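# Thread handled steel rod through brass ring barrels

## Task

Push the steel rod with the dark handle through the small barrels of every brass ring part sitting in the steel block, until its point sticks out past the block's far end. Leave the rod resting in the barrels, with every ring part still where it belongs.

## Robot and tools

Robot: two arms, left_arm (base near y = +0.268 m) and right_arm (base near y = -0.339 m). Each arm ends in a sixteen-motor, four-digit hand. The left arm has a left hand and the right arm a right hand; the left hand mirrors the right one. Each hand has a wrist camera. A fixed overhead camera, cam_high (896x504), looks down from behind. The wrist cameras are cam_left_wrist and cam_right_wrist, both 672x504 fisheye.

Frames. The scene frame has its origin at table-top height, midway between the nominal arm bases. +z is up, +x points out over the table, and +y is toward the left arm. Image left and right do not match arm names. Each arm reports its hand pose in its own base frame, which is almost the scene frame shifted to that base. Motion offsets are expressed in the axes of that arm's current Hand target. Hand point axes: +z runs along the straight fingers toward the tips, +y points out of the palm face, and +x runs across the palm. On the right hand +x points away from the thumb; on the left hand it points toward the thumb. The hand point sits just past the knuckles. Straight fingertips reach about 0.14 m beyond it. A rigid mast sticks out near the wrist on the palm side and can strike objects.

execute_actions(actions, cameras). actions is a list of actions, and each action lasts 0.5 s. An action is a table of at most 15 rows, each row being one 1/30 s step. If a table has fewer rows, its last row repeats until all 15 steps are used. Every row is a single flat list of 48 numbers covering both arms, each number in [-1, 1]:
1-6: left_arm dx, dy, dz, rx, ry, rz.
7-22: left hand motor goals.
23-24: left current_limit and speed.
25-30: right_arm dx, dy, dz, rx, ry, rz.
31-46: right hand motor goals.
47-48: right current_limit and speed.

Meaning of dx..rz: they are an offset, not an absolute pose. Each one is measured from that arm's Hand target as it stood at the start of the action, in that target's own axes. Every row of the action counts from that same starting target, not from the row before it. Sending the same offset again therefore moves the arm further. Scale: 1.0 equals 0.6 m of translation, or 180 degrees for the rotation vector (rx, ry, rz). All zeros asks the arm to hold or re-reach its current target.

The controller limits commanded orientation to within 40 degrees of the measured one. It favours position over orientation when it cannot achieve both. The hand often stops short of the target. If it does, send the remaining distance as an offset. The right elbow sags under load, so aim higher than you want the hand to end up.

Hand motor numbers are absolute goals, each scaled between its hinge's two stops. Order for each hand: index_mcp, index_abd, index_pip, index_dip, middle_mcp, middle_abd, middle_pip, middle_dip, ring_mcp, ring_abd, ring_pip, ring_dip, thumb_cmc, thumb_axl, thumb_mcp, thumb_ipl. Moving toward -1 curls the fingers and swings the thumb in front of the palm. The open hand is +0.75, 0, +0.58, +0.70 for each finger, and then +0.71, +0.68, +0.23, +0.17 for the thumb. A zero is a real goal, not "leave unchanged". To keep a hand as it is, echo back its hand_goal, hand_current_limit and hand_speed.

current_limit sets a cap from 0 mA at -1 up to 550 mA at +1. speed sets goal-tracking speed, (speed+1)/2 of 8.5 rad/s. Both start at +0.4 and -0.6 and keep their last written value. A finger grips only while its goal lies past the object's surface.

cameras: a list of names, or ["all"]. Images return by default only when actions is an empty list. An unknown camera name voids the whole call.

zoom_image(camera, region=[x0,y0,x1,y1]) gives a closer view of part of that camera's newest image, in pixels from the top-left corner. The region can be at most 504 wide and 504 high. read_manual(section) returns only licence texts. finished_scene(scene=1) ends the scene for good; the rod must then stay threaded with no robot help.

Results. end_effector_position (m) and end_effector_quat_wxyz are given per arm in its base frame. These readings can be off by a few cm. "Hand target" is the point the next offsets count from. Joint velocities marked "within noise" mean the arm is at rest. Step readings list hand positions at some steps of the motion. Joint torques include the arm's own weight. Hand readings:
- hand_goal: the goals now written.
- hand_measured: the hinge positions on the same scale.
- hand_current_ma: positive means pushing toward -1.
- hand_state: moving, goal, blocked, or overload.
A motor held at 495 mA or more for 5 s shuts down for 10 s. MOTOR HOT appears near 85 °C; at 100 °C the arm drops for 30 to 60 s.

Avoid:
- Dropping the rod or ring parts, and releasing anything while it still moves.
- Knocking parts out of the block.
- Hard hits or shoves against the block or table.
- Contact between the two hands, including one hand gripping the other's fingers.
- Anything falling or being left off the table; that fails the task.
- Long stretched-out holds, which heat the motors.
Loose items may occasionally get nudged by an outside push. Smooth, quick, low-effort motion is preferred.

Each tool is called after "Emit:" in YAML: its name, and indented under it one key for each argument.

## Session

Emit:
execute_actions:
  actions: []

Scene clock: 0.00 s.
left_arm: end_effector_position=(+0.6199, +0.2607, +0.1254) hand_goal=(+0.754, +0.000, +0.576, +0.696, +0.754, +0.000, +0.576, +0.696, +0.754, +0.000, +0.576, +0.696, +0.714, +0.678, +0.226, +0.168) hand_measured=(+0.754, +0.000, +0.576, +0.696, +0.754, +0.000, +0.576, +0.696, +0.754, +0.000, +0.576, +0.696, +0.714, +0.678, +0.226, +0.168) hand_current_ma=(+0, +0, +0, +0, +0, +0, +0, +0, +0, +0, +0, +0, +0, +0, +0, +0) hand_state=(goal, goal, goal, goal, goal, goal, goal, goal, goal, goal, goal, goal, goal, goal, goal, goal) hand_current_limit=0.40 hand_speed=-0.60 end_effector_quat_wxyz=(-0.127, +0.685, +0.715, -0.066) | right_arm: end_effector_position=(+0.4505, +0.5486, +0.1757) hand_goal=(+0.754, +0.000, +0.576, +0.696, +0.754, +0.000, +0.576, +0.696, +0.754, +0.000, +0.576, +0.696, +0.714, +0.678, +0.226, +0.168) hand_measured=(+0.754, +0.000, +0.576, +0.696, +0.754, +0.000, +0.576, +0.696, +0.754, +0.000, +0.576, +0.696, +0.714, +0.678, +0.226, +0.168) hand_current_ma=(+0, +0, +0, +0, +0, +0, +0, +0, +0, +0, +0, +0, +0, +0, +0, +0) hand_state=(goal, goal, goal, goal, goal, goal, goal, goal, goal, goal, goal, goal, goal, goal, goal, goal) hand_current_limit=0.40 hand_speed=-0.60 end_effector_quat_wxyz=(-0.545, +0.649, +0.501, +0.177)
Joint positions: left_arm=[0.359 2.073 1.955 -1.684 -0.171 0.297] | right_arm=[0.731 1.826 1.478 -0.42 -1.054 1.471]
Joint velocities: within noise
Joint torques (N m): no reading
Heat: left arm: hottest elbow 32 °C; right arm: hottest elbow 33 °C.
Hand target: left_arm +0.6278, +0.2638, +0.1443; -0.119, +0.685, +0.717, -0.049 | right_arm +0.4562, +0.5537, +0.1837; -0.545, +0.644, +0.504, +0.185

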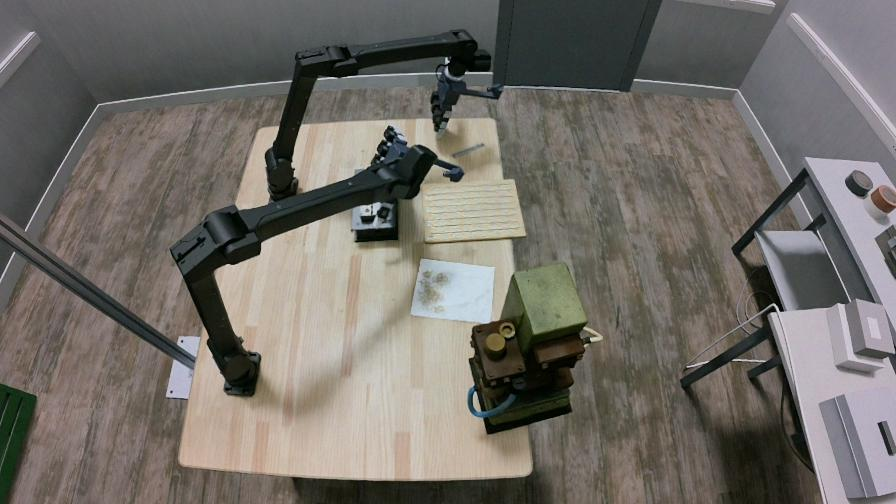

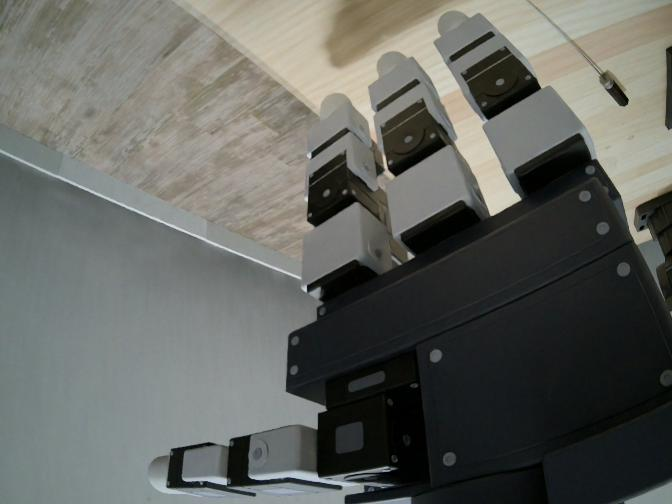

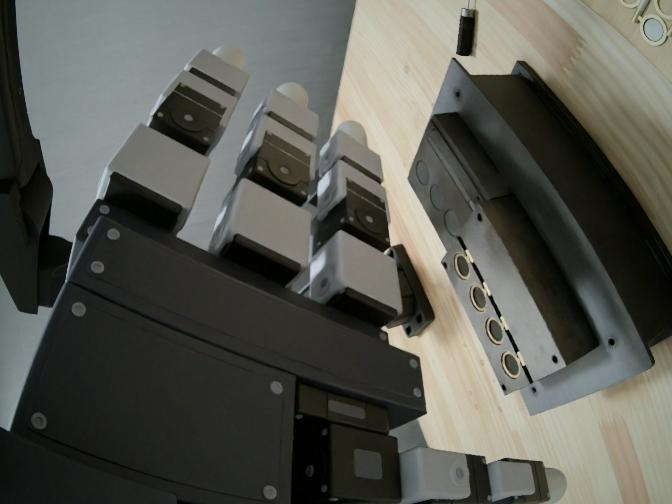

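Emit:
zoom_image:
  camera: "cam_high"
  region: [330, 80, 540, 260]

Emit:
zoom_image:
  camera: "cam_right_wrist"
  region: [370, 0, 672, 504]

Emit:
zoom_image:
  camera: "cam_left_wrist"
  region: [420, 0, 672, 280]

Scaled by 2.400 from the camera's 896x504 image, which has a finer 1280x720 frame.

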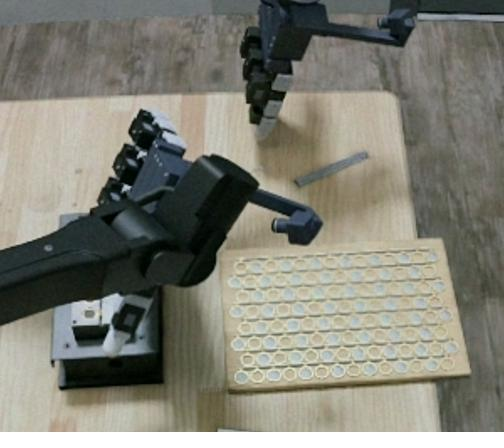

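Scaled by 1.000.

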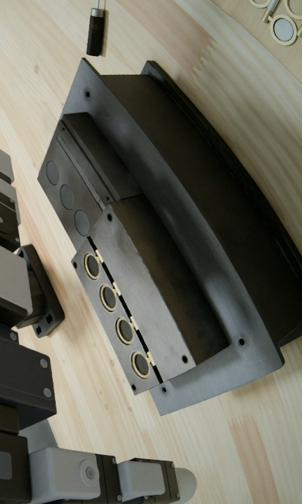

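Scaled by 1.800 from the camera's 672x504 image, which has a finer 960x720 frame.

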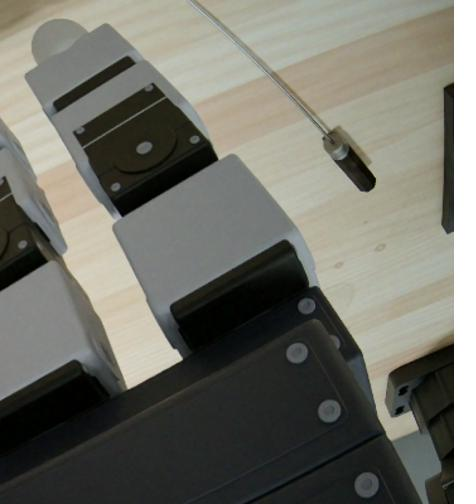

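Emit:
execute_actions:
  actions:
    - [[0,0,0,0,0,0,0.754,0,0.576,0.696,0.754,0,0.576,0.696,0.754,0,0.576,0.696,0.714,0.678,0.226,0.168,0.4,-0.6,0.131,-0.086,-0.056,0,0,0,0.754,0,0.576,0.696,0.754,0,0.576,0.696,0.754,0,0.576,0.696,0.714,0.678,0.226,0.168,0.4,-0.6]]
    - [[0,0,0,0,0,0,0.754,0,0.576,0.696,0.754,0,0.576,0.696,0.754,0,0.576,0.696,0.714,0.678,0.226,0.168,0.4,-0.6,-0.046,-0.0685,-0.25,0,0,0,0.754,0,0.576,0.696,0.754,0,0.576,0.696,0.754,0,0.576,0.696,0.714,0.678,0.226,0.168,0.4,-0.6]]
  cameras: ["all"]

Scene clock: 45.57 s.
left_arm: end_effector_position=(+0.6199, +0.2607, +0.1254) hand_goal=(+0.754, +0.000, +0.576, +0.696, +0.754, +0.000, +0.576, +0.696, +0.754, +0.000, +0.576, +0.696, +0.714, +0.678, +0.226, +0.168) hand_measured=(+0.752, +0.000, +0.576, +0.696, +0.752, +0.000, +0.576, +0.696, +0.752, +0.000, +0.576, +0.696, +0.714, +0.678, +0.224, +0.168) hand_current_ma=(-2, +0, +1, +0, -2, +0, +1, +0, -2, +0, +1, +0, +0, -1, -4, +0) hand_state=(goal, goal, goal, goal, goal, goal, goal, goal, goal, goal, goal, goal, goal, goal, goal, goal) hand_current_limit=0.40 hand_speed=-0.60 end_effector_quat_wxyz=(-0.127, +0.685, +0.715, -0.066) | right_arm: end_effector_position=(+0.4484, +0.3979, +0.3171) hand_goal=(+0.754, +0.000, +0.576, +0.696, +0.754, +0.000, +0.576, +0.696, +0.754, +0.000, +0.576, +0.696, +0.714, +0.678, +0.226, +0.168) hand_measured=(+0.748, +0.002, +0.576, +0.696, +0.748, +0.002, +0.576, +0.696, +0.748, +0.002, +0.576, +0.696, +0.708, +0.678, +0.226, +0.168) hand_current_ma=(-31, +4, +2, +0, -30, +5, +2, +0, -28, +5, +2, +0, -24, -4, -3, -2) hand_state=(goal, goal, goal, goal, goal, goal, goal, goal, goal, goal, goal, goal, goal, goal, goal, goal) hand_current_limit=0.40 hand_speed=-0.60 end_effector_quat_wxyz=(-0.550, +0.655, +0.486, +0.180)
Joint positions: left_arm=[0.359 2.073 1.955 -1.684 -0.171 0.297] | right_arm=[0.511 1.563 1.547 -1.062 -1.187 1.142]
Joint torques (N m): left_arm=[0.09 -17.79 9.74 0.09 -0.26 0.02] | right_arm=[-0.15 -12.22 11.69 0.28 -1.11 -0.08]
Heat: left arm: hottest elbow 36 °C; right arm: hottest elbow 38 °C.
Hand target: left_arm +0.6278, +0.2638, +0.1443; -0.119, +0.685, +0.717, -0.049 | right_arm +0.4562, +0.4038, +0.3333; -0.545, +0.644, +0.504, +0.185
Off the commanded pose: left_arm 0.021 m, 2 deg | right_arm 0.019 m, 3 deg.
Step readings (end_effector_position of left_arm | right_arm):
0: (+0.6199, +0.2607, +0.1254) | (+0.4505, +0.5486, +0.1757)
1: (+0.6199, +0.2607, +0.1254) | (+0.4504, +0.5486, +0.1756)
2: (+0.6199, +0.2607, +0.1254) | (+0.4498, +0.5479, +0.1763)
4: (+0.6199, +0.2607, +0.1254) | (+0.4465, +0.5446, +0.1795)
8: (+0.6199, +0.2607, +0.1254) | (+0.4448, +0.5431, +0.2110)
15: (+0.6199, +0.2607, +0.1254) | (+0.4482, +0.5466, +0.2811)
16: (+0.6199, +0.2607, +0.1254) | (+0.4478, +0.5464, +0.2844)
17: (+0.6199, +0.2607, +0.1254) | (+0.4470, +0.5424, +0.2878)
19: (+0.6199, +0.2607, +0.1254) | (+0.4362, +0.5239, +0.2871)
23: (+0.6199, +0.2607, +0.1254) | (+0.4413, +0.4590, +0.2994)
30: (+0.6199, +0.2607, +0.1254) | (+0.4583, +0.3890, +0.3367)
camera_calibration:
cam_right_wrist: T_world_to_cam=[[0.124296, -0.303194, -0.944788, 0.400815], [-0.510657, -0.83594, 0.201081, 0.458577], [-0.850753, 0.457469, -0.258732, 0.405507], [0, 0, 0, 1]] pos_world=[0.529342, 0.319361, 0.391391]

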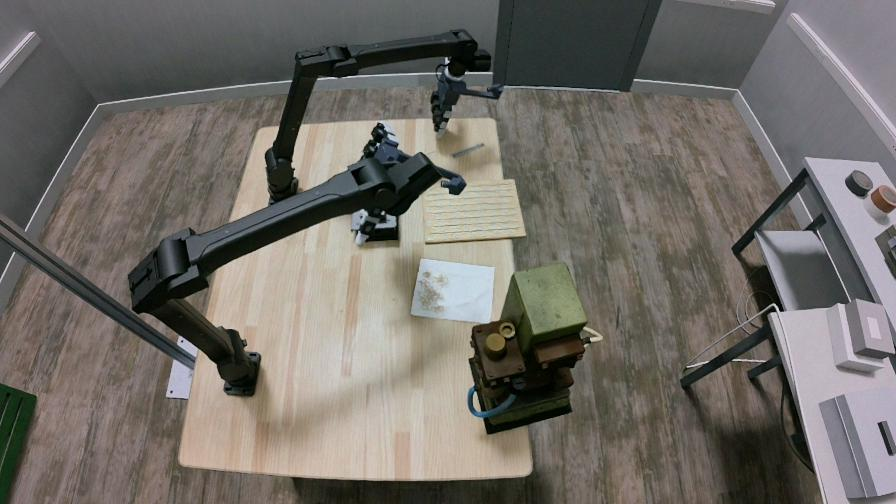

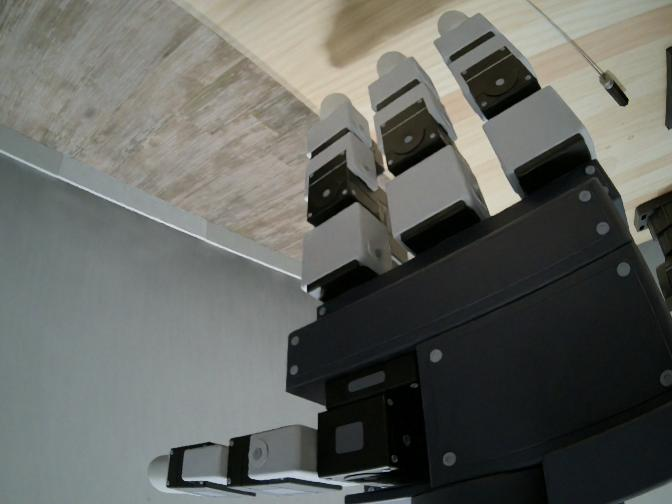

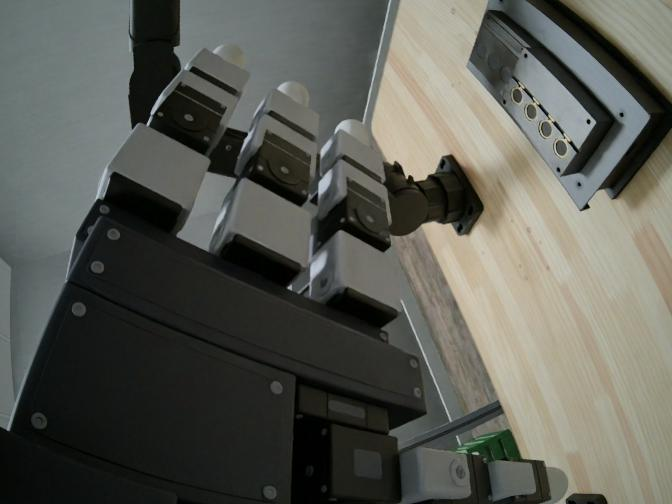

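Emit:
execute_actions:
  actions:
    - [[0,0,0,0,0,0,0.754,0,0.576,0.696,0.754,0,0.576,0.696,0.754,0,0.576,0.696,0.714,0.678,0.226,0.168,0.4,-0.6,-0.112,-0.026,-0.222,0,0,0,0.754,0,0.576,0.696,0.754,0,0.576,0.696,0.754,0,0.576,0.696,0.714,0.678,0.226,0.168,0.4,-0.6]]
    - [[0,0,0,0,0,0,0.754,0,0.576,0.696,0.754,0,0.576,0.696,0.754,0,0.576,0.696,0.714,0.678,0.226,0.168,0.4,-0.6,-0.112,-0.026,-0.222,0,0,0,0.754,0,0.576,0.696,0.754,0,0.576,0.696,0.754,0,0.576,0.696,0.714,0.678,0.226,0.168,0.4,-0.6]]
  cameras: ["all"]

Emit:
zoom_image:
  camera: "cam_high"
  region: [330, 110, 510, 260]

Emit:
zoom_image:
  camera: "cam_right_wrist"
  region: [420, 0, 672, 252]

Scene clock: 53.90 s.
left_arm: end_effector_position=(+0.6199, +0.2607, +0.1254) hand_goal=(+0.754, +0.000, +0.576, +0.696, +0.754, +0.000, +0.576, +0.696, +0.754, +0.000, +0.576, +0.696, +0.714, +0.678, +0.226, +0.168) hand_measured=(+0.752, +0.000, +0.576, +0.696, +0.752, +0.000, +0.576, +0.696, +0.752, +0.000, +0.576, +0.696, +0.714, +0.678, +0.224, +0.168) hand_current_ma=(-2, +0, +1, +0, -2, +0, +1, +0, -2, +0, +1, +0, +0, -1, -4, +0) hand_state=(goal, goal, goal, goal, goal, goal, goal, goal, goal, goal, goal, goal, goal, goal, goal, goal) hand_current_limit=0.40 hand_speed=-0.60 end_effector_quat_wxyz=(-0.127, +0.685, +0.715, -0.066) | right_arm: end_effector_position=(+0.4561, +0.1019, +0.3364) hand_goal=(+0.754, +0.000, +0.576, +0.696, +0.754, +0.000, +0.576, +0.696, +0.754, +0.000, +0.576, +0.696, +0.714, +0.678, +0.226, +0.168) hand_measured=(+0.746, +0.002, +0.576, +0.696, +0.746, +0.002, +0.576, +0.696, +0.748, +0.002, +0.576, +0.696, +0.708, +0.678, +0.226, +0.168) hand_current_ma=(-35, +5, +1, +0, -34, +5, +1, +0, -33, +6, +1, +0, -31, -4, -5, -2) hand_state=(goal, goal, goal, goal, goal, goal, goal, goal, goal, goal, goal, goal, goal, goal, goal, goal) hand_current_limit=0.40 hand_speed=-0.60 end_effector_quat_wxyz=(-0.452, +0.722, +0.430, +0.300)
Joint positions: left_arm=[0.359 2.073 1.955 -1.684 -0.171 0.297] | right_arm=[-0.075 1.354 1.403 -1.677 -1.146 0.387]
Joint torques (N m): left_arm=[-0.26 -17.44 9.81 0.12 -0.26 0] | right_arm=[0.15 -8.76 7.56 -0.49 -1.03 -0.07]
Heat: left arm: hottest elbow 37 °C; right arm: hottest elbow 40 °C.
Hand target: left_arm +0.6278, +0.2638, +0.1443; -0.119, +0.685, +0.717, -0.049 | right_arm +0.4554, +0.1038, +0.3335; -0.545, +0.644, +0.504, +0.185
Off the commanded pose: left_arm 0.021 m, 2 deg | right_arm 0.004 m, 21 deg.
joint sent to its limit (right arm) — joint 4 (wrist pitch), lower limit. The joint targets are off in orientation, not in position.
Step readings (end_effector_position of left_arm | right_arm):
0: (+0.6199, +0.2607, +0.1254) | (+0.4485, +0.3980, +0.3171)
1: (+0.6199, +0.2607, +0.1254) | (+0.4484, +0.3976, +0.3171)
2: (+0.6199, +0.2607, +0.1254) | (+0.4480, +0.3937, +0.3184)
4: (+0.6199, +0.2607, +0.1254) | (+0.4419, +0.3766, +0.3161)
8: (+0.6199, +0.2607, +0.1254) | (+0.4468, +0.3012, +0.3171)
15: (+0.6199, +0.2607, +0.1254) | (+0.4479, +0.2415, +0.3251)
16: (+0.6199, +0.2607, +0.1254) | (+0.4451, +0.2420, +0.3234)
17: (+0.6199, +0.2607, +0.1254) | (+0.4431, +0.2386, +0.3220)
19: (+0.6199, +0.2607, +0.1254) | (+0.4414, +0.2214, +0.3172)
23: (+0.6199, +0.2607, +0.1254) | (+0.4479, +0.1472, +0.3164)
30: (+0.6199, +0.2607, +0.1254) | (+0.4548, +0.0978, +0.3343)
camera_calibration:
cam_right_wrist: T_world_to_cam=[[0.169112, -0.410411, -0.896082, 0.30254], [-0.766972, -0.6258, 0.141874, 0.326595], [-0.618995, 0.663278, -0.420604, 0.480184], [0, 0, 0, 1]] pos_world=[0.496557, 0.0100537, 0.426732]

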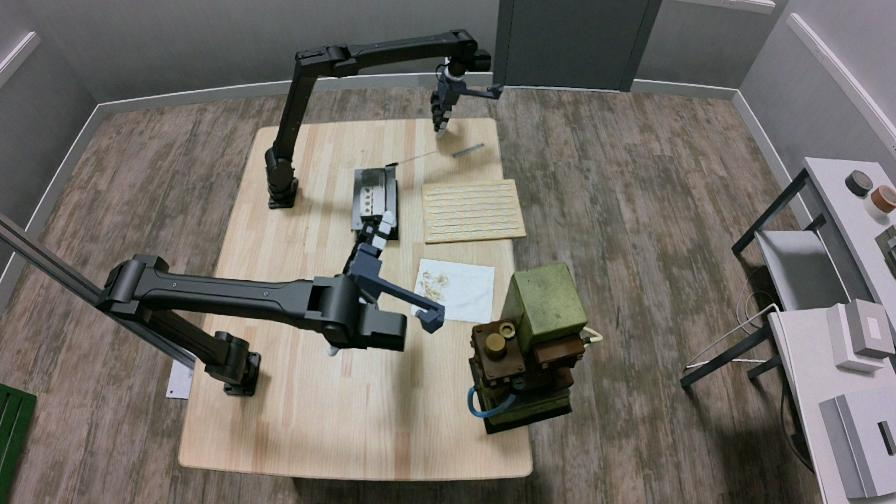

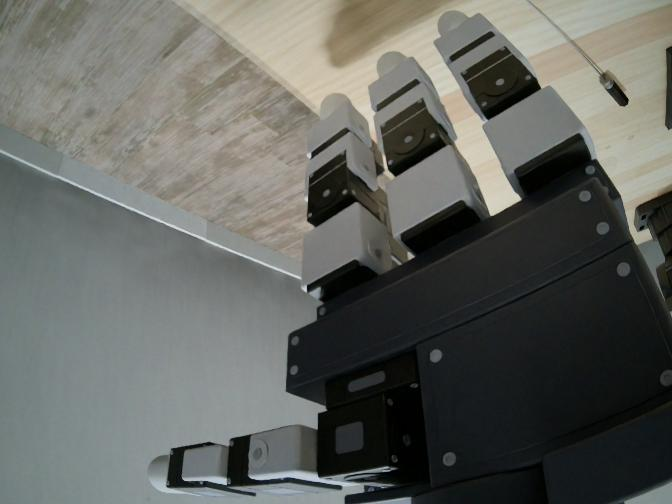

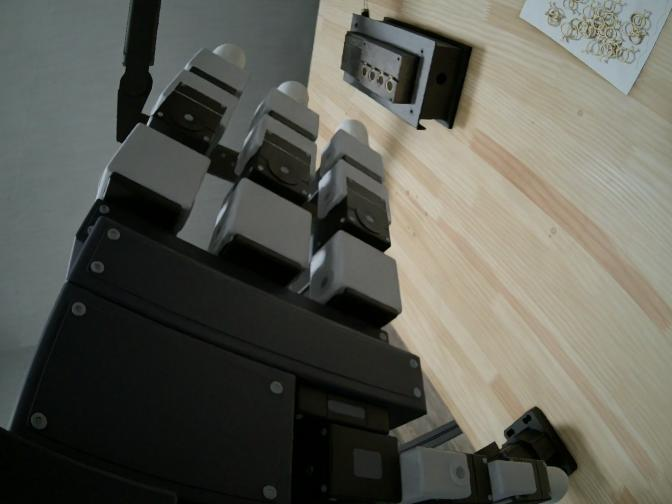

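Scaled by 2.800 from the camera's 896x504 image, which has a finer 1280x720 frame.

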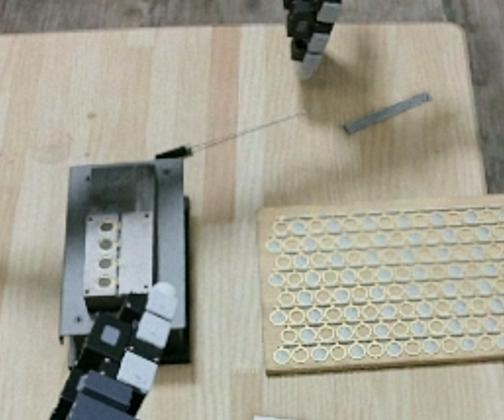

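Scaled by 2.000 from the camera's 672x504 image, which has a finer 960x720 frame.

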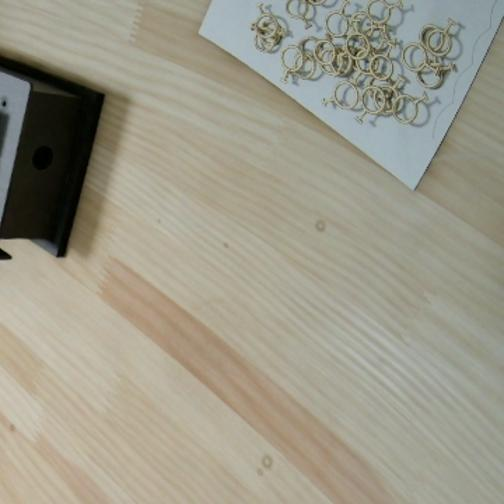

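Emit:
zoom_image:
  camera: "cam_right_wrist"
  region: [330, 0, 490, 140]

Emit:
zoom_image:
  camera: "cam_high"
  region: [345, 140, 445, 245]

Scaled by 3.150 from the camera's 672x504 image, which has a finer 960x720 frame.

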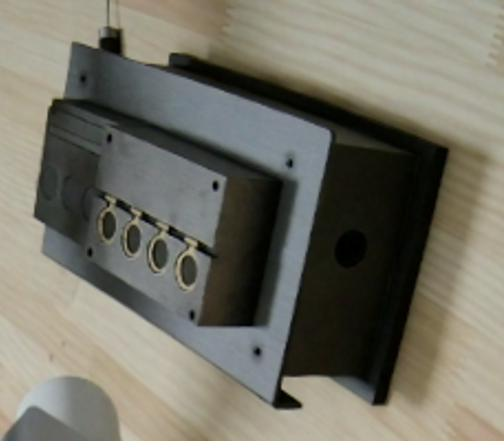

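Scaled by 4.800 from the camera's 896x504 image, which has a finer 1280x720 frame.

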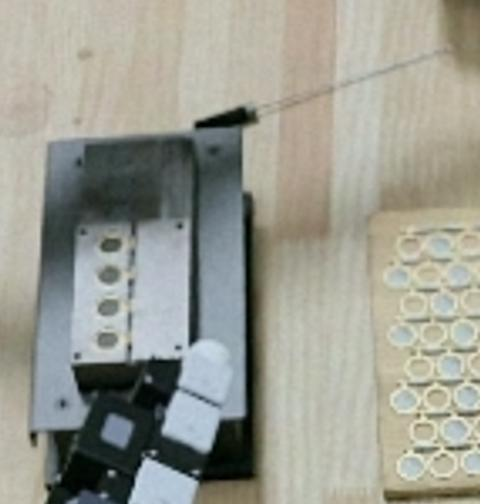

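Emit:
execute_actions:
  actions:
    - [[0,0,0,0,0,0,0.754,0,0.576,0.696,0.754,0,0.576,0.696,0.754,0,0.576,0.696,0.714,0.678,0.226,0.168,0.4,-0.6,0.028,-0.0127,0.205,0,0,0,0.754,0,0.576,0.696,0.754,0,0.576,0.696,0.754,0,0.576,0.696,0.714,0.678,0.226,0.168,0.4,-0.6]]
    - [[0,0,0,0,0,0,0.754,0,0.576,0.696,0.754,0,0.576,0.696,0.754,0,0.576,0.696,0.714,0.678,0.226,0.168,0.4,-0.6,0.028,-0.0127,0.205,0,0,0,0.754,0,0.576,0.696,0.754,0,0.576,0.696,0.754,0,0.576,0.696,0.714,0.678,0.226,0.168,0.4,-0.6]]
    - [[0,0,0,0,0,0,0.754,0,0.576,0.696,0.754,0,0.576,0.696,0.754,0,0.576,0.696,0.714,0.678,0.226,0.168,0.4,-0.6,0.028,-0.0127,0.205,0,0,0,0.754,0,0.576,0.696,0.754,0,0.576,0.696,0.754,0,0.576,0.696,0.714,0.678,0.226,0.168,0.4,-0.6]]
  cameras: ["cam_right_wrist", "cam_high"]

Emit:
zoom_image:
  camera: "cam_right_wrist"
  region: [420, 0, 672, 252]

Scene clock: 153.40 s.
left_arm: end_effector_position=(+0.6199, +0.2607, +0.1254) hand_goal=(+0.754, +0.000, +0.576, +0.696, +0.754, +0.000, +0.576, +0.696, +0.754, +0.000, +0.576, +0.696, +0.714, +0.678, +0.226, +0.168) hand_measured=(+0.752, +0.000, +0.576, +0.696, +0.752, +0.000, +0.576, +0.696, +0.752, +0.000, +0.576, +0.696, +0.714, +0.678, +0.224, +0.168) hand_current_ma=(-2, +0, +1, +0, -2, +0, +1, +0, -2, +0, +1, +0, +0, -1, -4, +0) hand_state=(goal, goal, goal, goal, goal, goal, goal, goal, goal, goal, goal, goal, goal, goal, goal, goal) hand_current_limit=0.40 hand_speed=-0.60 end_effector_quat_wxyz=(-0.127, +0.685, +0.715, -0.066) | right_arm: end_effector_position=(+0.3409, +0.4532, +0.2615) hand_goal=(+0.754, +0.000, +0.576, +0.696, +0.754, +0.000, +0.576, +0.696, +0.754, +0.000, +0.576, +0.696, +0.714, +0.678, +0.226, +0.168) hand_measured=(+0.746, +0.002, +0.576, +0.696, +0.746, +0.002, +0.576, +0.696, +0.748, +0.002, +0.576, +0.696, +0.708, +0.678, +0.226, +0.168) hand_current_ma=(-35, +5, +1, +0, -34, +6, +1, +0, -33, +6, +1, +0, -30, -4, -5, -2) hand_state=(goal, goal, goal, goal, goal, goal, goal, goal, goal, goal, goal, goal, goal, goal, goal, goal) hand_current_limit=0.40 hand_speed=-0.60 end_effector_quat_wxyz=(-0.549, +0.629, +0.527, +0.157)
Joint positions: left_arm=[0.359 2.073 1.955 -1.684 -0.171 0.297] | right_arm=[0.72 1.434 1.242 -0.705 -1.109 1.323]
Joint torques (N m): left_arm=[-0.15 -17.73 9.65 0.05 -0.25 0] | right_arm=[-0.5 -11.93 8.17 1.32 -0.76 0.15]
Heat: left arm: hottest elbow 40 °C; right arm: hottest elbow 42 °C.
Hand target: left_arm +0.6278, +0.2638, +0.1443; -0.119, +0.685, +0.717, -0.049 | right_arm +0.3428, +0.4519, +0.2607; -0.545, +0.644, +0.504, +0.185
Off the commanded pose: left_arm 0.021 m, 2 deg | right_arm 0.002 m, 5 deg.
Step readings (end_effector_position of left_arm | right_arm):
0: (+0.6199, +0.2607, +0.1254) | (+0.4562, +0.1019, +0.3365)
1: (+0.6199, +0.2607, +0.1254) | (+0.4560, +0.1023, +0.3363)
2: (+0.6199, +0.2607, +0.1254) | (+0.4547, +0.1063, +0.3353)
4: (+0.6199, +0.2607, +0.1254) | (+0.4477, +0.1262, +0.3310)
8: (+0.6199, +0.2607, +0.1254) | (+0.4203, +0.1906, +0.3191)
15: (+0.6199, +0.2607, +0.1254) | (+0.4097, +0.2238, +0.3095)
16: (+0.6199, +0.2607, +0.1254) | (+0.4104, +0.2238, +0.3086)
17: (+0.6199, +0.2607, +0.1254) | (+0.4109, +0.2269, +0.3079)
19: (+0.6199, +0.2607, +0.1254) | (+0.4099, +0.2444, +0.3078)
23: (+0.6199, +0.2607, +0.1254) | (+0.3834, +0.3043, +0.3016)
30: (+0.6199, +0.2607, +0.1254) | (+0.3729, +0.3422, +0.2933)
31: (+0.6199, +0.2607, +0.1254) | (+0.3755, +0.3420, +0.2924)
32: (+0.6199, +0.2607, +0.1254) | (+0.3768, +0.3449, +0.2916)
34: (+0.6199, +0.2607, +0.1254) | (+0.3769, +0.3605, +0.2897)
38: (+0.6199, +0.2607, +0.1254) | (+0.3494, +0.4171, +0.2789)
45: (+0.6199, +0.2607, +0.1254) | (+0.3336, +0.4596, +0.2629)
camera_calibration:
cam_right_wrist: T_world_to_cam=[[0.180347, -0.29748, -0.937539, 0.354812], [-0.425832, -0.882826, 0.198206, 0.454191], [-0.886646, 0.363489, -0.285892, 0.336282], [0, 0, 0, 1]] pos_world=[0.427584, 0.384287, 0.338767]
Images, in order (width x height): cam_high 896x504, cam_right_wrist 672x504.

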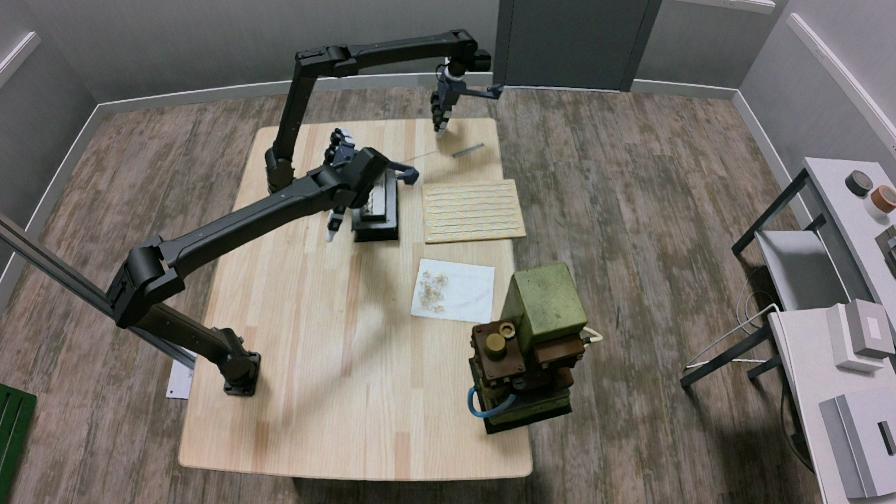

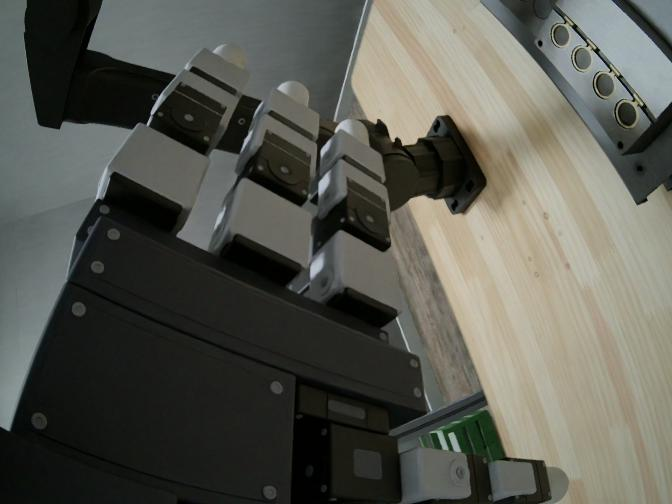

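Scaled by 2.000 from the camera's 672x504 image, which has a finer 960x720 frame.

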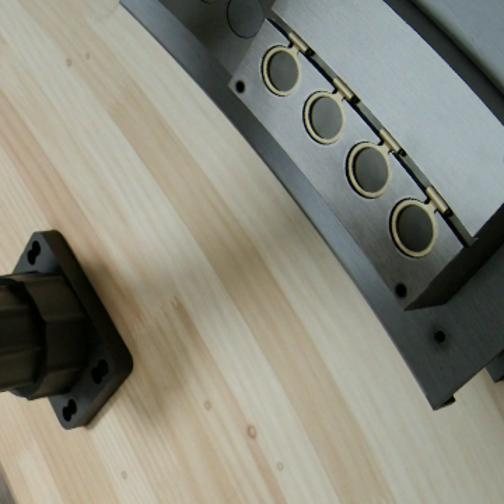

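Emit:
execute_actions:
  actions:
    - [[0,0,0,0,0,0,0.754,0,0.576,0.696,0.754,0,0.576,0.696,0.754,0,0.576,0.696,0.714,0.678,0.226,0.168,0.4,-0.6,0.0737,0.011,0.1305,0,0,0,0.754,0,0.576,0.696,0.754,0,0.576,0.696,0.754,0,0.576,0.696,0.714,0.678,0.226,0.168,0.4,-0.6]]
  cameras: ["cam_right_wrist"]

Emit:
zoom_image:
  camera: "cam_right_wrist"
  region: [420, 0, 672, 252]

Scene clock: 217.33 s.
left_arm: end_effector_position=(+0.6199, +0.2607, +0.1254) hand_goal=(+0.754, +0.000, +0.576, +0.696, +0.754, +0.000, +0.576, +0.696, +0.754, +0.000, +0.576, +0.696, +0.714, +0.678, +0.226, +0.168) hand_measured=(+0.752, +0.000, +0.576, +0.696, +0.752, +0.000, +0.576, +0.696, +0.752, +0.000, +0.576, +0.696, +0.714, +0.678, +0.224, +0.168) hand_current_ma=(-2, +0, +1, +0, -2, +0, +1, +0, -2, +0, +1, +0, +0, -1, -4, +0) hand_state=(goal, goal, goal, goal, goal, goal, goal, goal, goal, goal, goal, goal, goal, goal, goal, goal) hand_current_limit=0.40 hand_speed=-0.60 end_effector_quat_wxyz=(-0.127, +0.685, +0.715, -0.066) | right_arm: end_effector_position=(+0.3300, +0.5326, +0.2437) hand_goal=(+0.754, +0.000, +0.576, +0.696, +0.754, +0.000, +0.576, +0.696, +0.754, +0.000, +0.576, +0.696, +0.714, +0.678, +0.226, +0.168) hand_measured=(+0.748, +0.002, +0.576, +0.696, +0.746, +0.002, +0.576, +0.696, +0.748, +0.002, +0.576, +0.696, +0.708, +0.678, +0.226, +0.168) hand_current_ma=(-33, +5, +1, +0, -34, +6, +1, +0, -33, +6, +1, +0, -30, -4, -5, -2) hand_state=(goal, goal, goal, goal, goal, goal, goal, goal, goal, goal, goal, goal, goal, goal, goal, goal) hand_current_limit=0.40 hand_speed=-0.60 end_effector_quat_wxyz=(-0.541, +0.651, +0.506, +0.164)
Joint positions: left_arm=[0.359 2.073 1.955 -1.684 -0.171 0.297] | right_arm=[0.867 1.536 1.283 -0.424 -0.958 1.605]
Joint torques (N m): left_arm=[-0.03 -17.49 9.76 0.05 -0.23 0.03] | right_arm=[-0.79 -13.16 11.88 1.68 -0.53 0.15]
Heat: left arm: hottest elbow 41 °C; right arm: hottest elbow 41 °C.
Hand target: left_arm +0.6278, +0.2638, +0.1443; -0.119, +0.685, +0.717, -0.049 | right_arm +0.3428, +0.5419, +0.2658; -0.545, +0.644, +0.504, +0.185
Off the commanded pose: left_arm 0.021 m, 2 deg | right_arm 0.027 m, 3 deg.
Step readings (end_effector_position of left_arm | right_arm):
0: (+0.6199, +0.2607, +0.1254) | (+0.3409, +0.4532, +0.2615)
1: (+0.6199, +0.2607, +0.1254) | (+0.3411, +0.4533, +0.2614)
2: (+0.6199, +0.2607, +0.1254) | (+0.3425, +0.4552, +0.2611)
4: (+0.6199, +0.2607, +0.1254) | (+0.3477, +0.4661, +0.2608)
8: (+0.6199, +0.2607, +0.1254) | (+0.3386, +0.5068, +0.2569)
15: (+0.6199, +0.2607, +0.1254) | (+0.3243, +0.5342, +0.2423)
camera_calibration:
cam_right_wrist: T_world_to_cam=[[0.148861, -0.325552, -0.933733, 0.388242], [-0.475931, -0.851281, 0.220929, 0.517316], [-0.866793, 0.411505, -0.281663, 0.259463], [0, 0, 0, 1]] pos_world=[0.413313, 0.460004, 0.321305]
Images, in order (width x height): cam_right_wrist 672x504.

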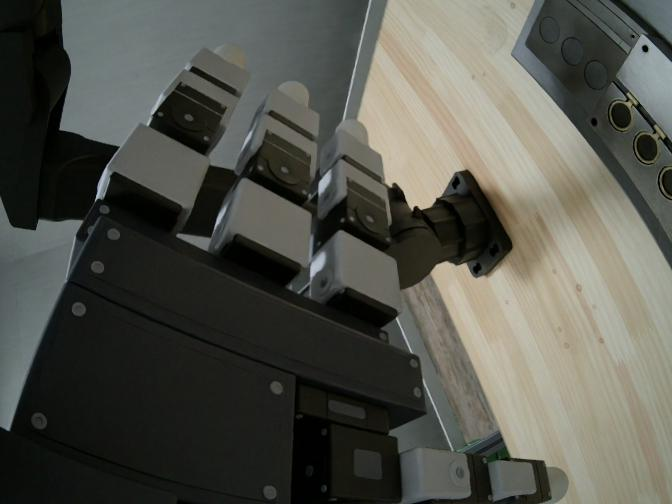

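Scaled by 2.000 from the camera's 672x504 image, which has a finer 960x720 frame.

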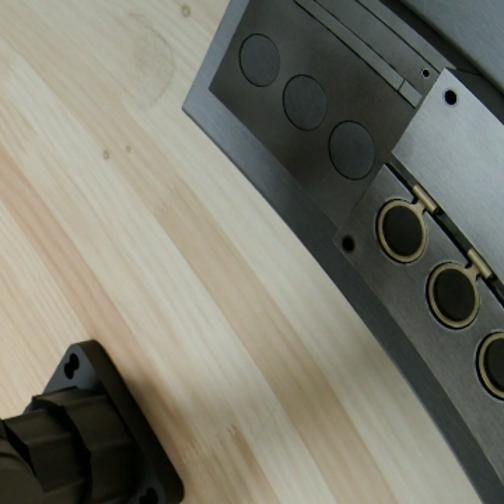

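Emit:
execute_actions:
  actions:
    - [[0,0,0,0,0,0,0.754,0,0.576,0.696,0.754,0,0.576,0.696,0.754,0,0.576,0.696,0.714,0.678,0.226,0.168,0.4,-0.6,-0.028,0.129,0.0104,0,0,0,0.754,0,0.576,0.696,0.754,0,0.576,0.696,0.754,0,0.576,0.696,0.714,0.678,0.226,0.168,0.4,-0.6]]
    - [[0,0,0,0,0,0,0.754,0,0.576,0.696,0.754,0,0.576,0.696,0.754,0,0.576,0.696,0.714,0.678,0.226,0.168,0.4,-0.6,-0.028,0.129,0.0104,0,0,0,0.754,0,0.576,0.696,0.754,0,0.576,0.696,0.754,0,0.576,0.696,0.714,0.678,0.226,0.168,0.4,-0.6]]
  cameras: ["cam_right_wrist"]

Emit:
zoom_image:
  camera: "cam_right_wrist"
  region: [380, 40, 632, 292]

Scene clock: 601.13 s.
left_arm: end_effector_position=(+0.6199, +0.2607, +0.1254) hand_goal=(+0.754, +0.000, +0.576, +0.696, +0.754, +0.000, +0.576, +0.696, +0.754, +0.000, +0.576, +0.696, +0.714, +0.678, +0.226, +0.168) hand_measured=(+0.752, +0.000, +0.576, +0.696, +0.752, +0.000, +0.576, +0.696, +0.752, +0.000, +0.576, +0.696, +0.714, +0.678, +0.224, +0.168) hand_current_ma=(-2, +0, +1, +0, -2, +0, +1, +0, -2, +0, +1, +0, +0, -1, -4, +0) hand_state=(goal, goal, goal, goal, goal, goal, goal, goal, goal, goal, goal, goal, goal, goal, goal, goal) hand_current_limit=0.40 hand_speed=-0.60 end_effector_quat_wxyz=(-0.127, +0.685, +0.715, -0.066) | right_arm: end_effector_position=(+0.4469, +0.5398, +0.1346) hand_goal=(+0.754, +0.000, +0.576, +0.696, +0.754, +0.000, +0.576, +0.696, +0.754, +0.000, +0.576, +0.696, +0.714, +0.678, +0.226, +0.168) hand_measured=(+0.750, +0.000, +0.578, +0.696, +0.746, +0.002, +0.576, +0.696, +0.748, +0.002, +0.576, +0.696, +0.708, +0.678, +0.226, +0.168) hand_current_ma=(-18, +1, +6, +1, -34, +6, +1, +0, -33, +6, +1, +0, -30, -4, -5, -2) hand_state=(goal, goal, goal, goal, goal, goal, goal, goal, goal, goal, goal, goal, goal, goal, goal, goal) hand_current_limit=0.40 hand_speed=-0.60 end_effector_quat_wxyz=(-0.544, +0.659, +0.491, +0.168)
Joint positions: left_arm=[0.359 2.073 1.955 -1.684 -0.171 0.297] | right_arm=[0.725 1.851 1.408 -0.343 -1.052 1.486]
Joint torques (N m): left_arm=[0.03 -17.49 9.8 0.09 -0.26 0.03] | right_arm=[0.03 -16.15 11.49 0.87 -0.85 -0.02]
Heat: left arm: hottest elbow 44 °C; right arm: hottest elbow 56 °C.
Hand target: left_arm +0.6278, +0.2638, +0.1443; -0.119, +0.685, +0.717, -0.049 | right_arm +0.4563, +0.5538, +0.1551; -0.545, +0.644, +0.504, +0.185
Off the commanded pose: left_arm 0.021 m, 2 deg | right_arm 0.026 m, 3 deg.
Step readings (end_effector_position of left_arm | right_arm):
0: (+0.6199, +0.2607, +0.1254) | (+0.3299, +0.5326, +0.2437)
1: (+0.6199, +0.2607, +0.1254) | (+0.3302, +0.5326, +0.2439)
2: (+0.6199, +0.2607, +0.1254) | (+0.3317, +0.5327, +0.2431)
4: (+0.6199, +0.2607, +0.1254) | (+0.3373, +0.5359, +0.2409)
8: (+0.6199, +0.2607, +0.1254) | (+0.3669, +0.5348, +0.2164)
15: (+0.6199, +0.2607, +0.1254) | (+0.3888, +0.5265, +0.1721)
16: (+0.6199, +0.2607, +0.1254) | (+0.3885, +0.5270, +0.1718)
17: (+0.6199, +0.2607, +0.1254) | (+0.3886, +0.5284, +0.1722)
19: (+0.6199, +0.2607, +0.1254) | (+0.3942, +0.5363, +0.1757)
23: (+0.6199, +0.2607, +0.1254) | (+0.4210, +0.5453, +0.1668)
30: (+0.6199, +0.2607, +0.1254) | (+0.4428, +0.5351, +0.1272)
camera_calibration:
cam_right_wrist: T_world_to_cam=[[0.123942, -0.324863, -0.937605, 0.282487], [-0.496638, -0.838336, 0.224818, 0.6049], [-0.859063, 0.437786, -0.265244, 0.307318], [0, 0, 0, 1]] pos_world=[0.52941, 0.46434, 0.210382]
Images, in order (width x height): cam_right_wrist 672x504.

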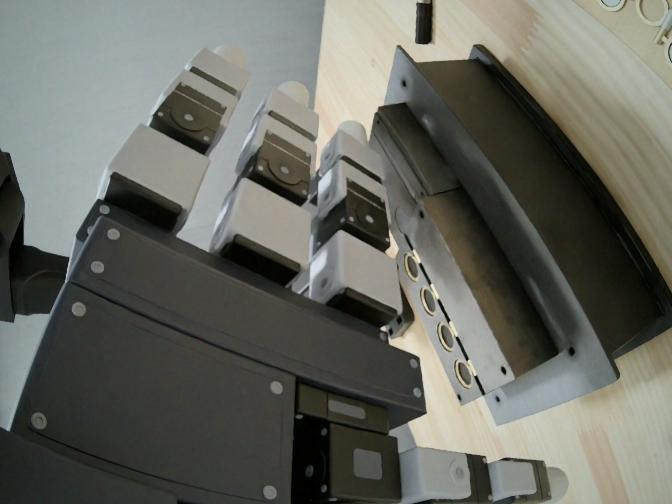

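Scaled by 2.000 from the camera's 672x504 image, which has a finer 960x720 frame.

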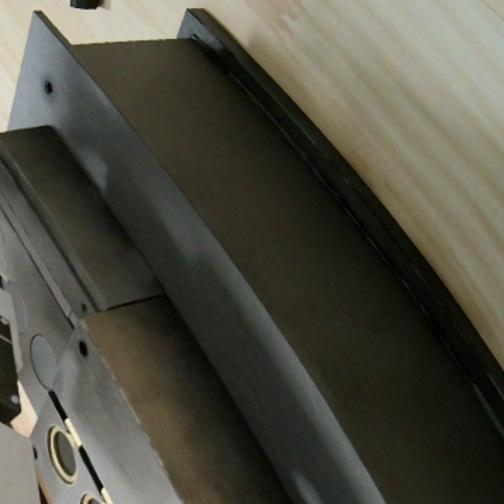

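Emit:
execute_actions:
  actions: []
  cameras: ["cam_left_wrist", "cam_right_wrist"]

Emit:
zoom_image:
  camera: "cam_left_wrist"
  region: [572, 50, 652, 130]

Emit:
zoom_image:
  camera: "cam_right_wrist"
  region: [370, 90, 490, 280]

Emit:
zoom_image:
  camera: "cam_right_wrist"
  region: [400, 0, 460, 60]

Scene clock: 672.90 s.
left_arm: end_effector_position=(+0.6199, +0.2607, +0.1254) hand_goal=(+0.754, +0.000, +0.576, +0.696, +0.754, +0.000, +0.576, +0.696, +0.754, +0.000, +0.576, +0.696, +0.714, +0.678, +0.226, +0.168) hand_measured=(+0.752, +0.000, +0.576, +0.696, +0.752, +0.000, +0.576, +0.696, +0.752, +0.000, +0.576, +0.696, +0.714, +0.678, +0.224, +0.168) hand_current_ma=(-2, +0, +1, +0, -2, +0, +1, +0, -2, +0, +1, +0, +0, -1, -4, +0) hand_state=(goal, goal, goal, goal, goal, goal, goal, goal, goal, goal, goal, goal, goal, goal, goal, goal) hand_current_limit=0.40 hand_speed=-0.60 end_effector_quat_wxyz=(-0.127, +0.685, +0.715, -0.066) | right_arm: end_effector_position=(+0.4469, +0.5398, +0.1346) hand_goal=(+0.754, +0.000, +0.576, +0.696, +0.754, +0.000, +0.576, +0.696, +0.754, +0.000, +0.576, +0.696, +0.714, +0.678, +0.226, +0.168) hand_measured=(+0.750, +0.000, +0.578, +0.696, +0.746, +0.002, +0.576, +0.696, +0.748, +0.002, +0.576, +0.696, +0.708, +0.678, +0.226, +0.168) hand_current_ma=(-18, +1, +6, +1, -34, +6, +1, +0, -33, +6, +1, +0, -30, -4, -5, -2) hand_state=(goal, goal, goal, goal, goal, goal, goal, goal, goal, goal, goal, goal, goal, goal, goal, goal) hand_current_limit=0.40 hand_speed=-0.60 end_effector_quat_wxyz=(-0.544, +0.659, +0.492, +0.168)
Joint positions: left_arm=[0.359 2.073 1.955 -1.684 -0.171 0.297] | right_arm=[0.725 1.851 1.408 -0.343 -1.052 1.486]
Joint velocities: within noise
Joint torques (N m): left_arm=[0.03 -17.61 9.84 0.09 -0.25 0.02] | right_arm=[0.15 -17.03 11.3 0.87 -0.84 -0.07]
Heat: left arm: hottest elbow 45 °C; right arm: hottest elbow 60 °C.
Hand target: left_arm +0.6278, +0.2638, +0.1443; -0.119, +0.685, +0.717, -0.049 | right_arm +0.4564, +0.5538, +0.1551; -0.545, +0.644, +0.504, +0.185
Off the commanded pose: left_arm 0.021 m, 2 deg | right_arm 0.026 m, 3 deg.
camera_calibration:
cam_right_wrist: T_world_to_cam=[[0.12424, -0.324748, -0.937605, 0.282274], [-0.496573, -0.838433, 0.224599, 0.604957], [-0.859057, 0.437685, -0.265428, 0.307401], [0, 0, 0, 1]] pos_world=[0.52941, 0.464339, 0.210381]
Images, in order (width x height): cam_left_wrist 672x504, cam_right_wrist 672x504.

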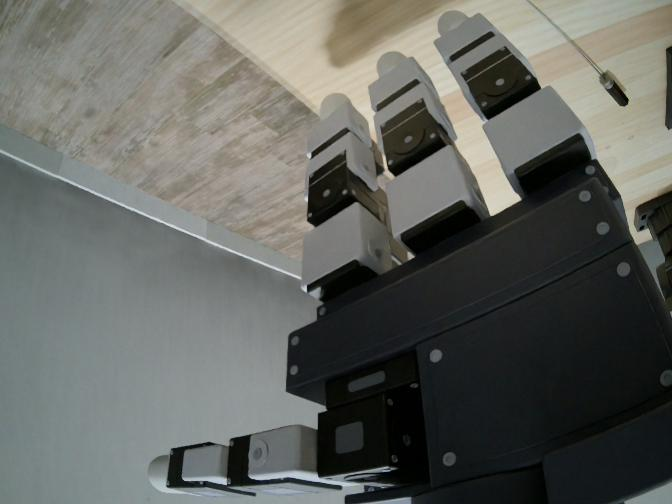

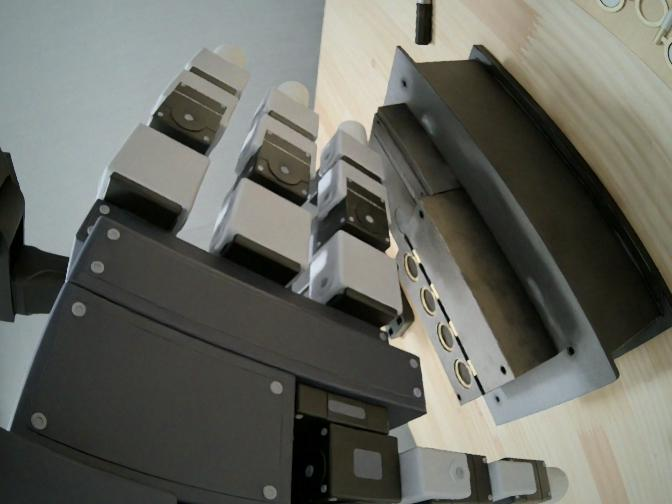

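Scaled by 6.300 from the camera's 672x504 image, which has a finer 960x720 frame.

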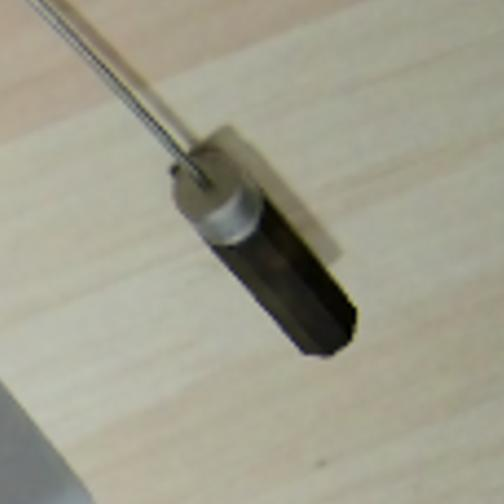

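Scaled by 2.653 from the camera's 672x504 image, which has a finer 960x720 frame.

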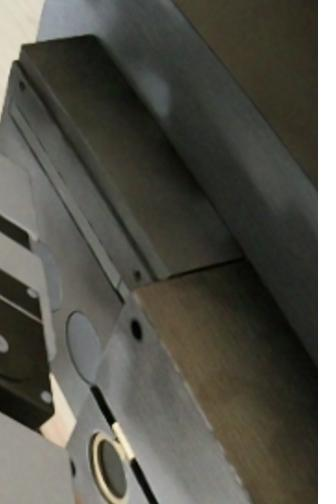

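Scaled by 8.400 from the camera's 672x504 image, which has a finer 960x720 frame.

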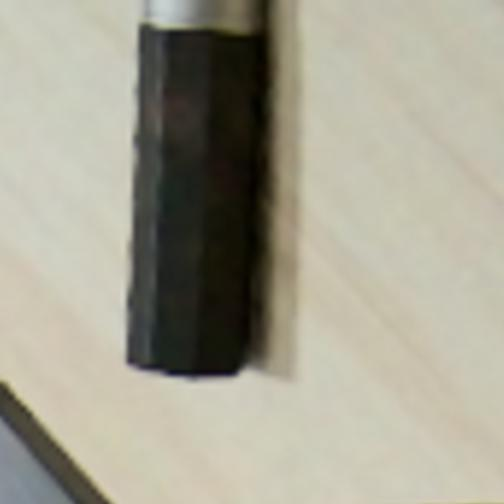

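Emit:
execute_actions:
  actions:
    - [[0.0224,-0.0505,-0.2095,0,0,0,-0.041,0,-0.299,0.696,0.95,0,0.576,0.696,0.95,0,0.576,0.696,-0.514,0.678,0.225,0.232,0.4,-0.6,0.022,-0.065,-0.1575,-0.0875,0.0573,0.0375,-0.6,0,-0.6,0.3,-0.6,0,-0.6,0.3,-0.6,0,-0.6,0.3,0.714,0.678,0.226,0.168,0.4,-0.6]]
    - [[0,0,0,-0.0067,-0.0312,-0.199,-0.041,0,-0.299,0.696,0.95,0,0.576,0.696,0.95,0,0.576,0.696,-0.514,0.678,0.225,0.232,0.4,-0.6,0.046,-0.024,-0.164,-0.0875,0.0573,0.0375,-0.6,0,-0.6,0.3,-0.6,0,-0.6,0.3,-0.6,0,-0.6,0.3,0.714,0.678,0.226,0.168,0.4,-0.6]]
  cameras: ["all"]

Scene clock: 781.97 s.
left_arm: end_effector_position=(+0.6134, +0.2608, +0.2445) hand_goal=(-0.040, +0.000, -0.298, +0.696, +0.950, +0.000, +0.576, +0.696, +0.950, +0.000, +0.576, +0.696, -0.514, +0.678, +0.226, +0.232) hand_measured=(-0.024, +0.000, -0.290, +0.696, +0.940, +0.000, +0.576, +0.696, +0.942, +0.000, +0.576, +0.696, -0.512, +0.678, +0.222, +0.228) hand_current_ma=(+42, +0, +18, +0, -22, +0, +1, +0, -17, +0, +1, +0, +1, -1, -7, -10) hand_state=(goal, goal, goal, goal, goal, goal, goal, goal, goal, goal, goal, goal, goal, goal, goal, goal) hand_current_limit=0.40 hand_speed=-0.60 end_effector_quat_wxyz=(-0.048, +0.448, +0.893, +0.016) | right_arm: end_effector_position=(+0.4604, +0.3882, +0.2898) hand_goal=(-0.600, +0.000, -0.600, +0.300, -0.600, +0.000, -0.600, +0.300, -0.600, +0.000, -0.600, +0.300, +0.714, +0.678, +0.226, +0.168) hand_measured=(-0.590, +0.000, -0.594, +0.304, -0.590, +0.002, -0.596, +0.304, -0.590, +0.002, -0.596, +0.302, +0.706, +0.678, +0.226, +0.168) hand_current_ma=(+51, +3, +24, +14, +51, +6, +19, +14, +50, +6, +21, +12, -33, -4, -5, -2) hand_state=(goal, goal, goal, goal, goal, goal, goal, goal, goal, goal, goal, goal, goal, goal, goal, goal) hand_current_limit=0.40 hand_speed=-0.60 end_effector_quat_wxyz=(-0.450, +0.770, +0.259, +0.371)
Joint positions: left_arm=[0.305 1.938 2.018 -1.697 -0.089 -0.337] | right_arm=[0.663 1.351 1.136 -0.162 -0.512 1.936]
Joint torques (N m): left_arm=[-0.97 -15.38 13.41 0.24 -0.11 -0.12] | right_arm=[-0.09 -10.58 9.2 1.29 0.07 0.05]
Heat: left arm: hottest elbow 46 °C; right arm: hottest elbow 61 °C.
Hand target: left_arm +0.6278, +0.2637, +0.2743; -0.086, +0.429, +0.898, -0.035 | right_arm +0.4601, +0.3895, +0.2799; -0.449, +0.777, +0.253, +0.360
Off the commanded pose: left_arm 0.033 m, 8 deg | right_arm 0.010 m, 2 deg.
joint sent to its limit (left arm) — joint 4 (wrist pitch), lower limit. The joint targets are off in orientation, not in position.
Step readings (end_effector_position of left_arm | right_arm):
0: (+0.6199, +0.2607, +0.1254) | (+0.4469, +0.5398, +0.1346)
1: (+0.6199, +0.2607, +0.1254) | (+0.4473, +0.5396, +0.1346)
2: (+0.6199, +0.2607, +0.1277) | (+0.4509, +0.5366, +0.1357)
4: (+0.6198, +0.2604, +0.1375) | (+0.4537, +0.5251, +0.1410)
8: (+0.6167, +0.2587, +0.1855) | (+0.4543, +0.4919, +0.1803)
15: (+0.6159, +0.2580, +0.2642) | (+0.4625, +0.4744, +0.2508)
16: (+0.6168, +0.2585, +0.2672) | (+0.4629, +0.4732, +0.2513)
17: (+0.6168, +0.2595, +0.2680) | (+0.4666, +0.4665, +0.2493)
19: (+0.6158, +0.2624, +0.2658) | (+0.4680, +0.4472, +0.2410)
23: (+0.6145, +0.2633, +0.2577) | (+0.4644, +0.4072, +0.2463)
30: (+0.6152, +0.2555, +0.2415) | (+0.4609, +0.3887, +0.2911)
camera_calibration:
cam_left_wrist: T_world_to_cam=[[-0.0878318, -0.994804, -0.0514745, 0.295695], [-0.596607, 0.011153, 0.802456, 0.114389], [-0.797713, 0.101191, -0.594487, 0.730811], [0, 0, 0, 1]] pos_world=[0.677195, 0.218931, 0.357886]
cam_right_wrist: T_world_to_cam=[[-0.0364806, -0.324864, -0.945057, 0.453043], [-0.928085, -0.339669, 0.152587, 0.475557], [-0.370576, 0.88266, -0.28911, 0.035723], [0, 0, 0, 1]] pos_world=[0.471123, 0.277178, 0.365916]

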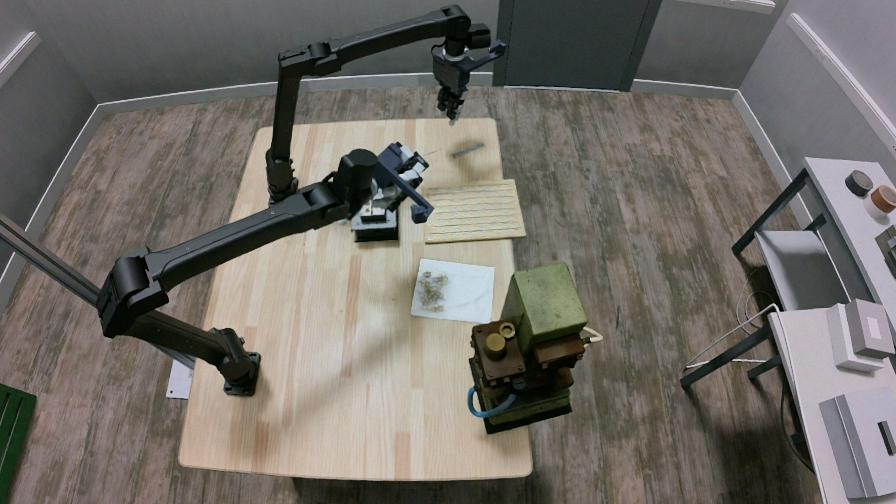

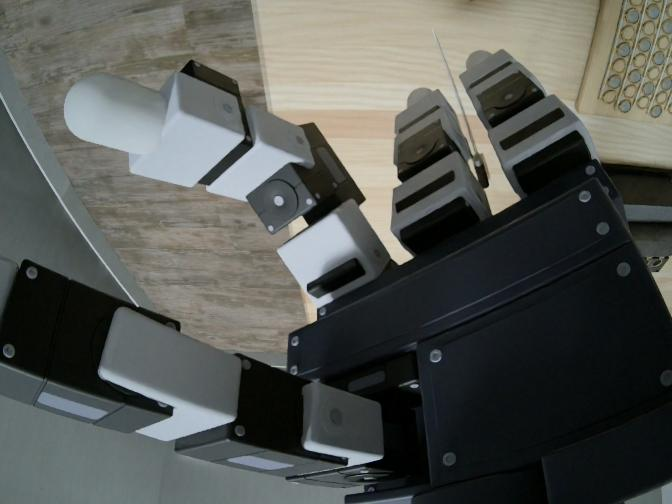

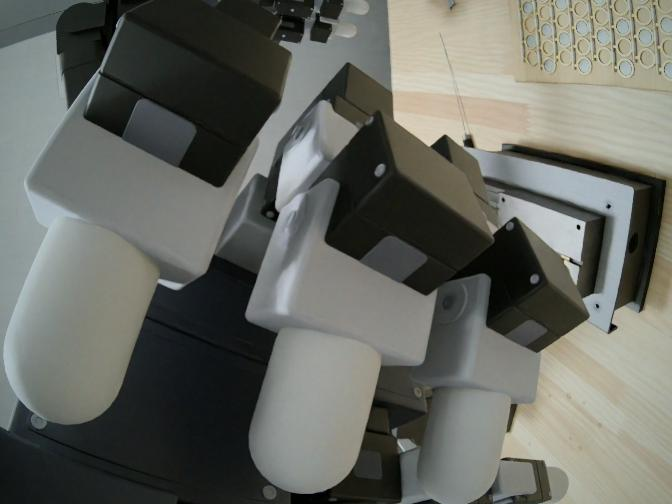

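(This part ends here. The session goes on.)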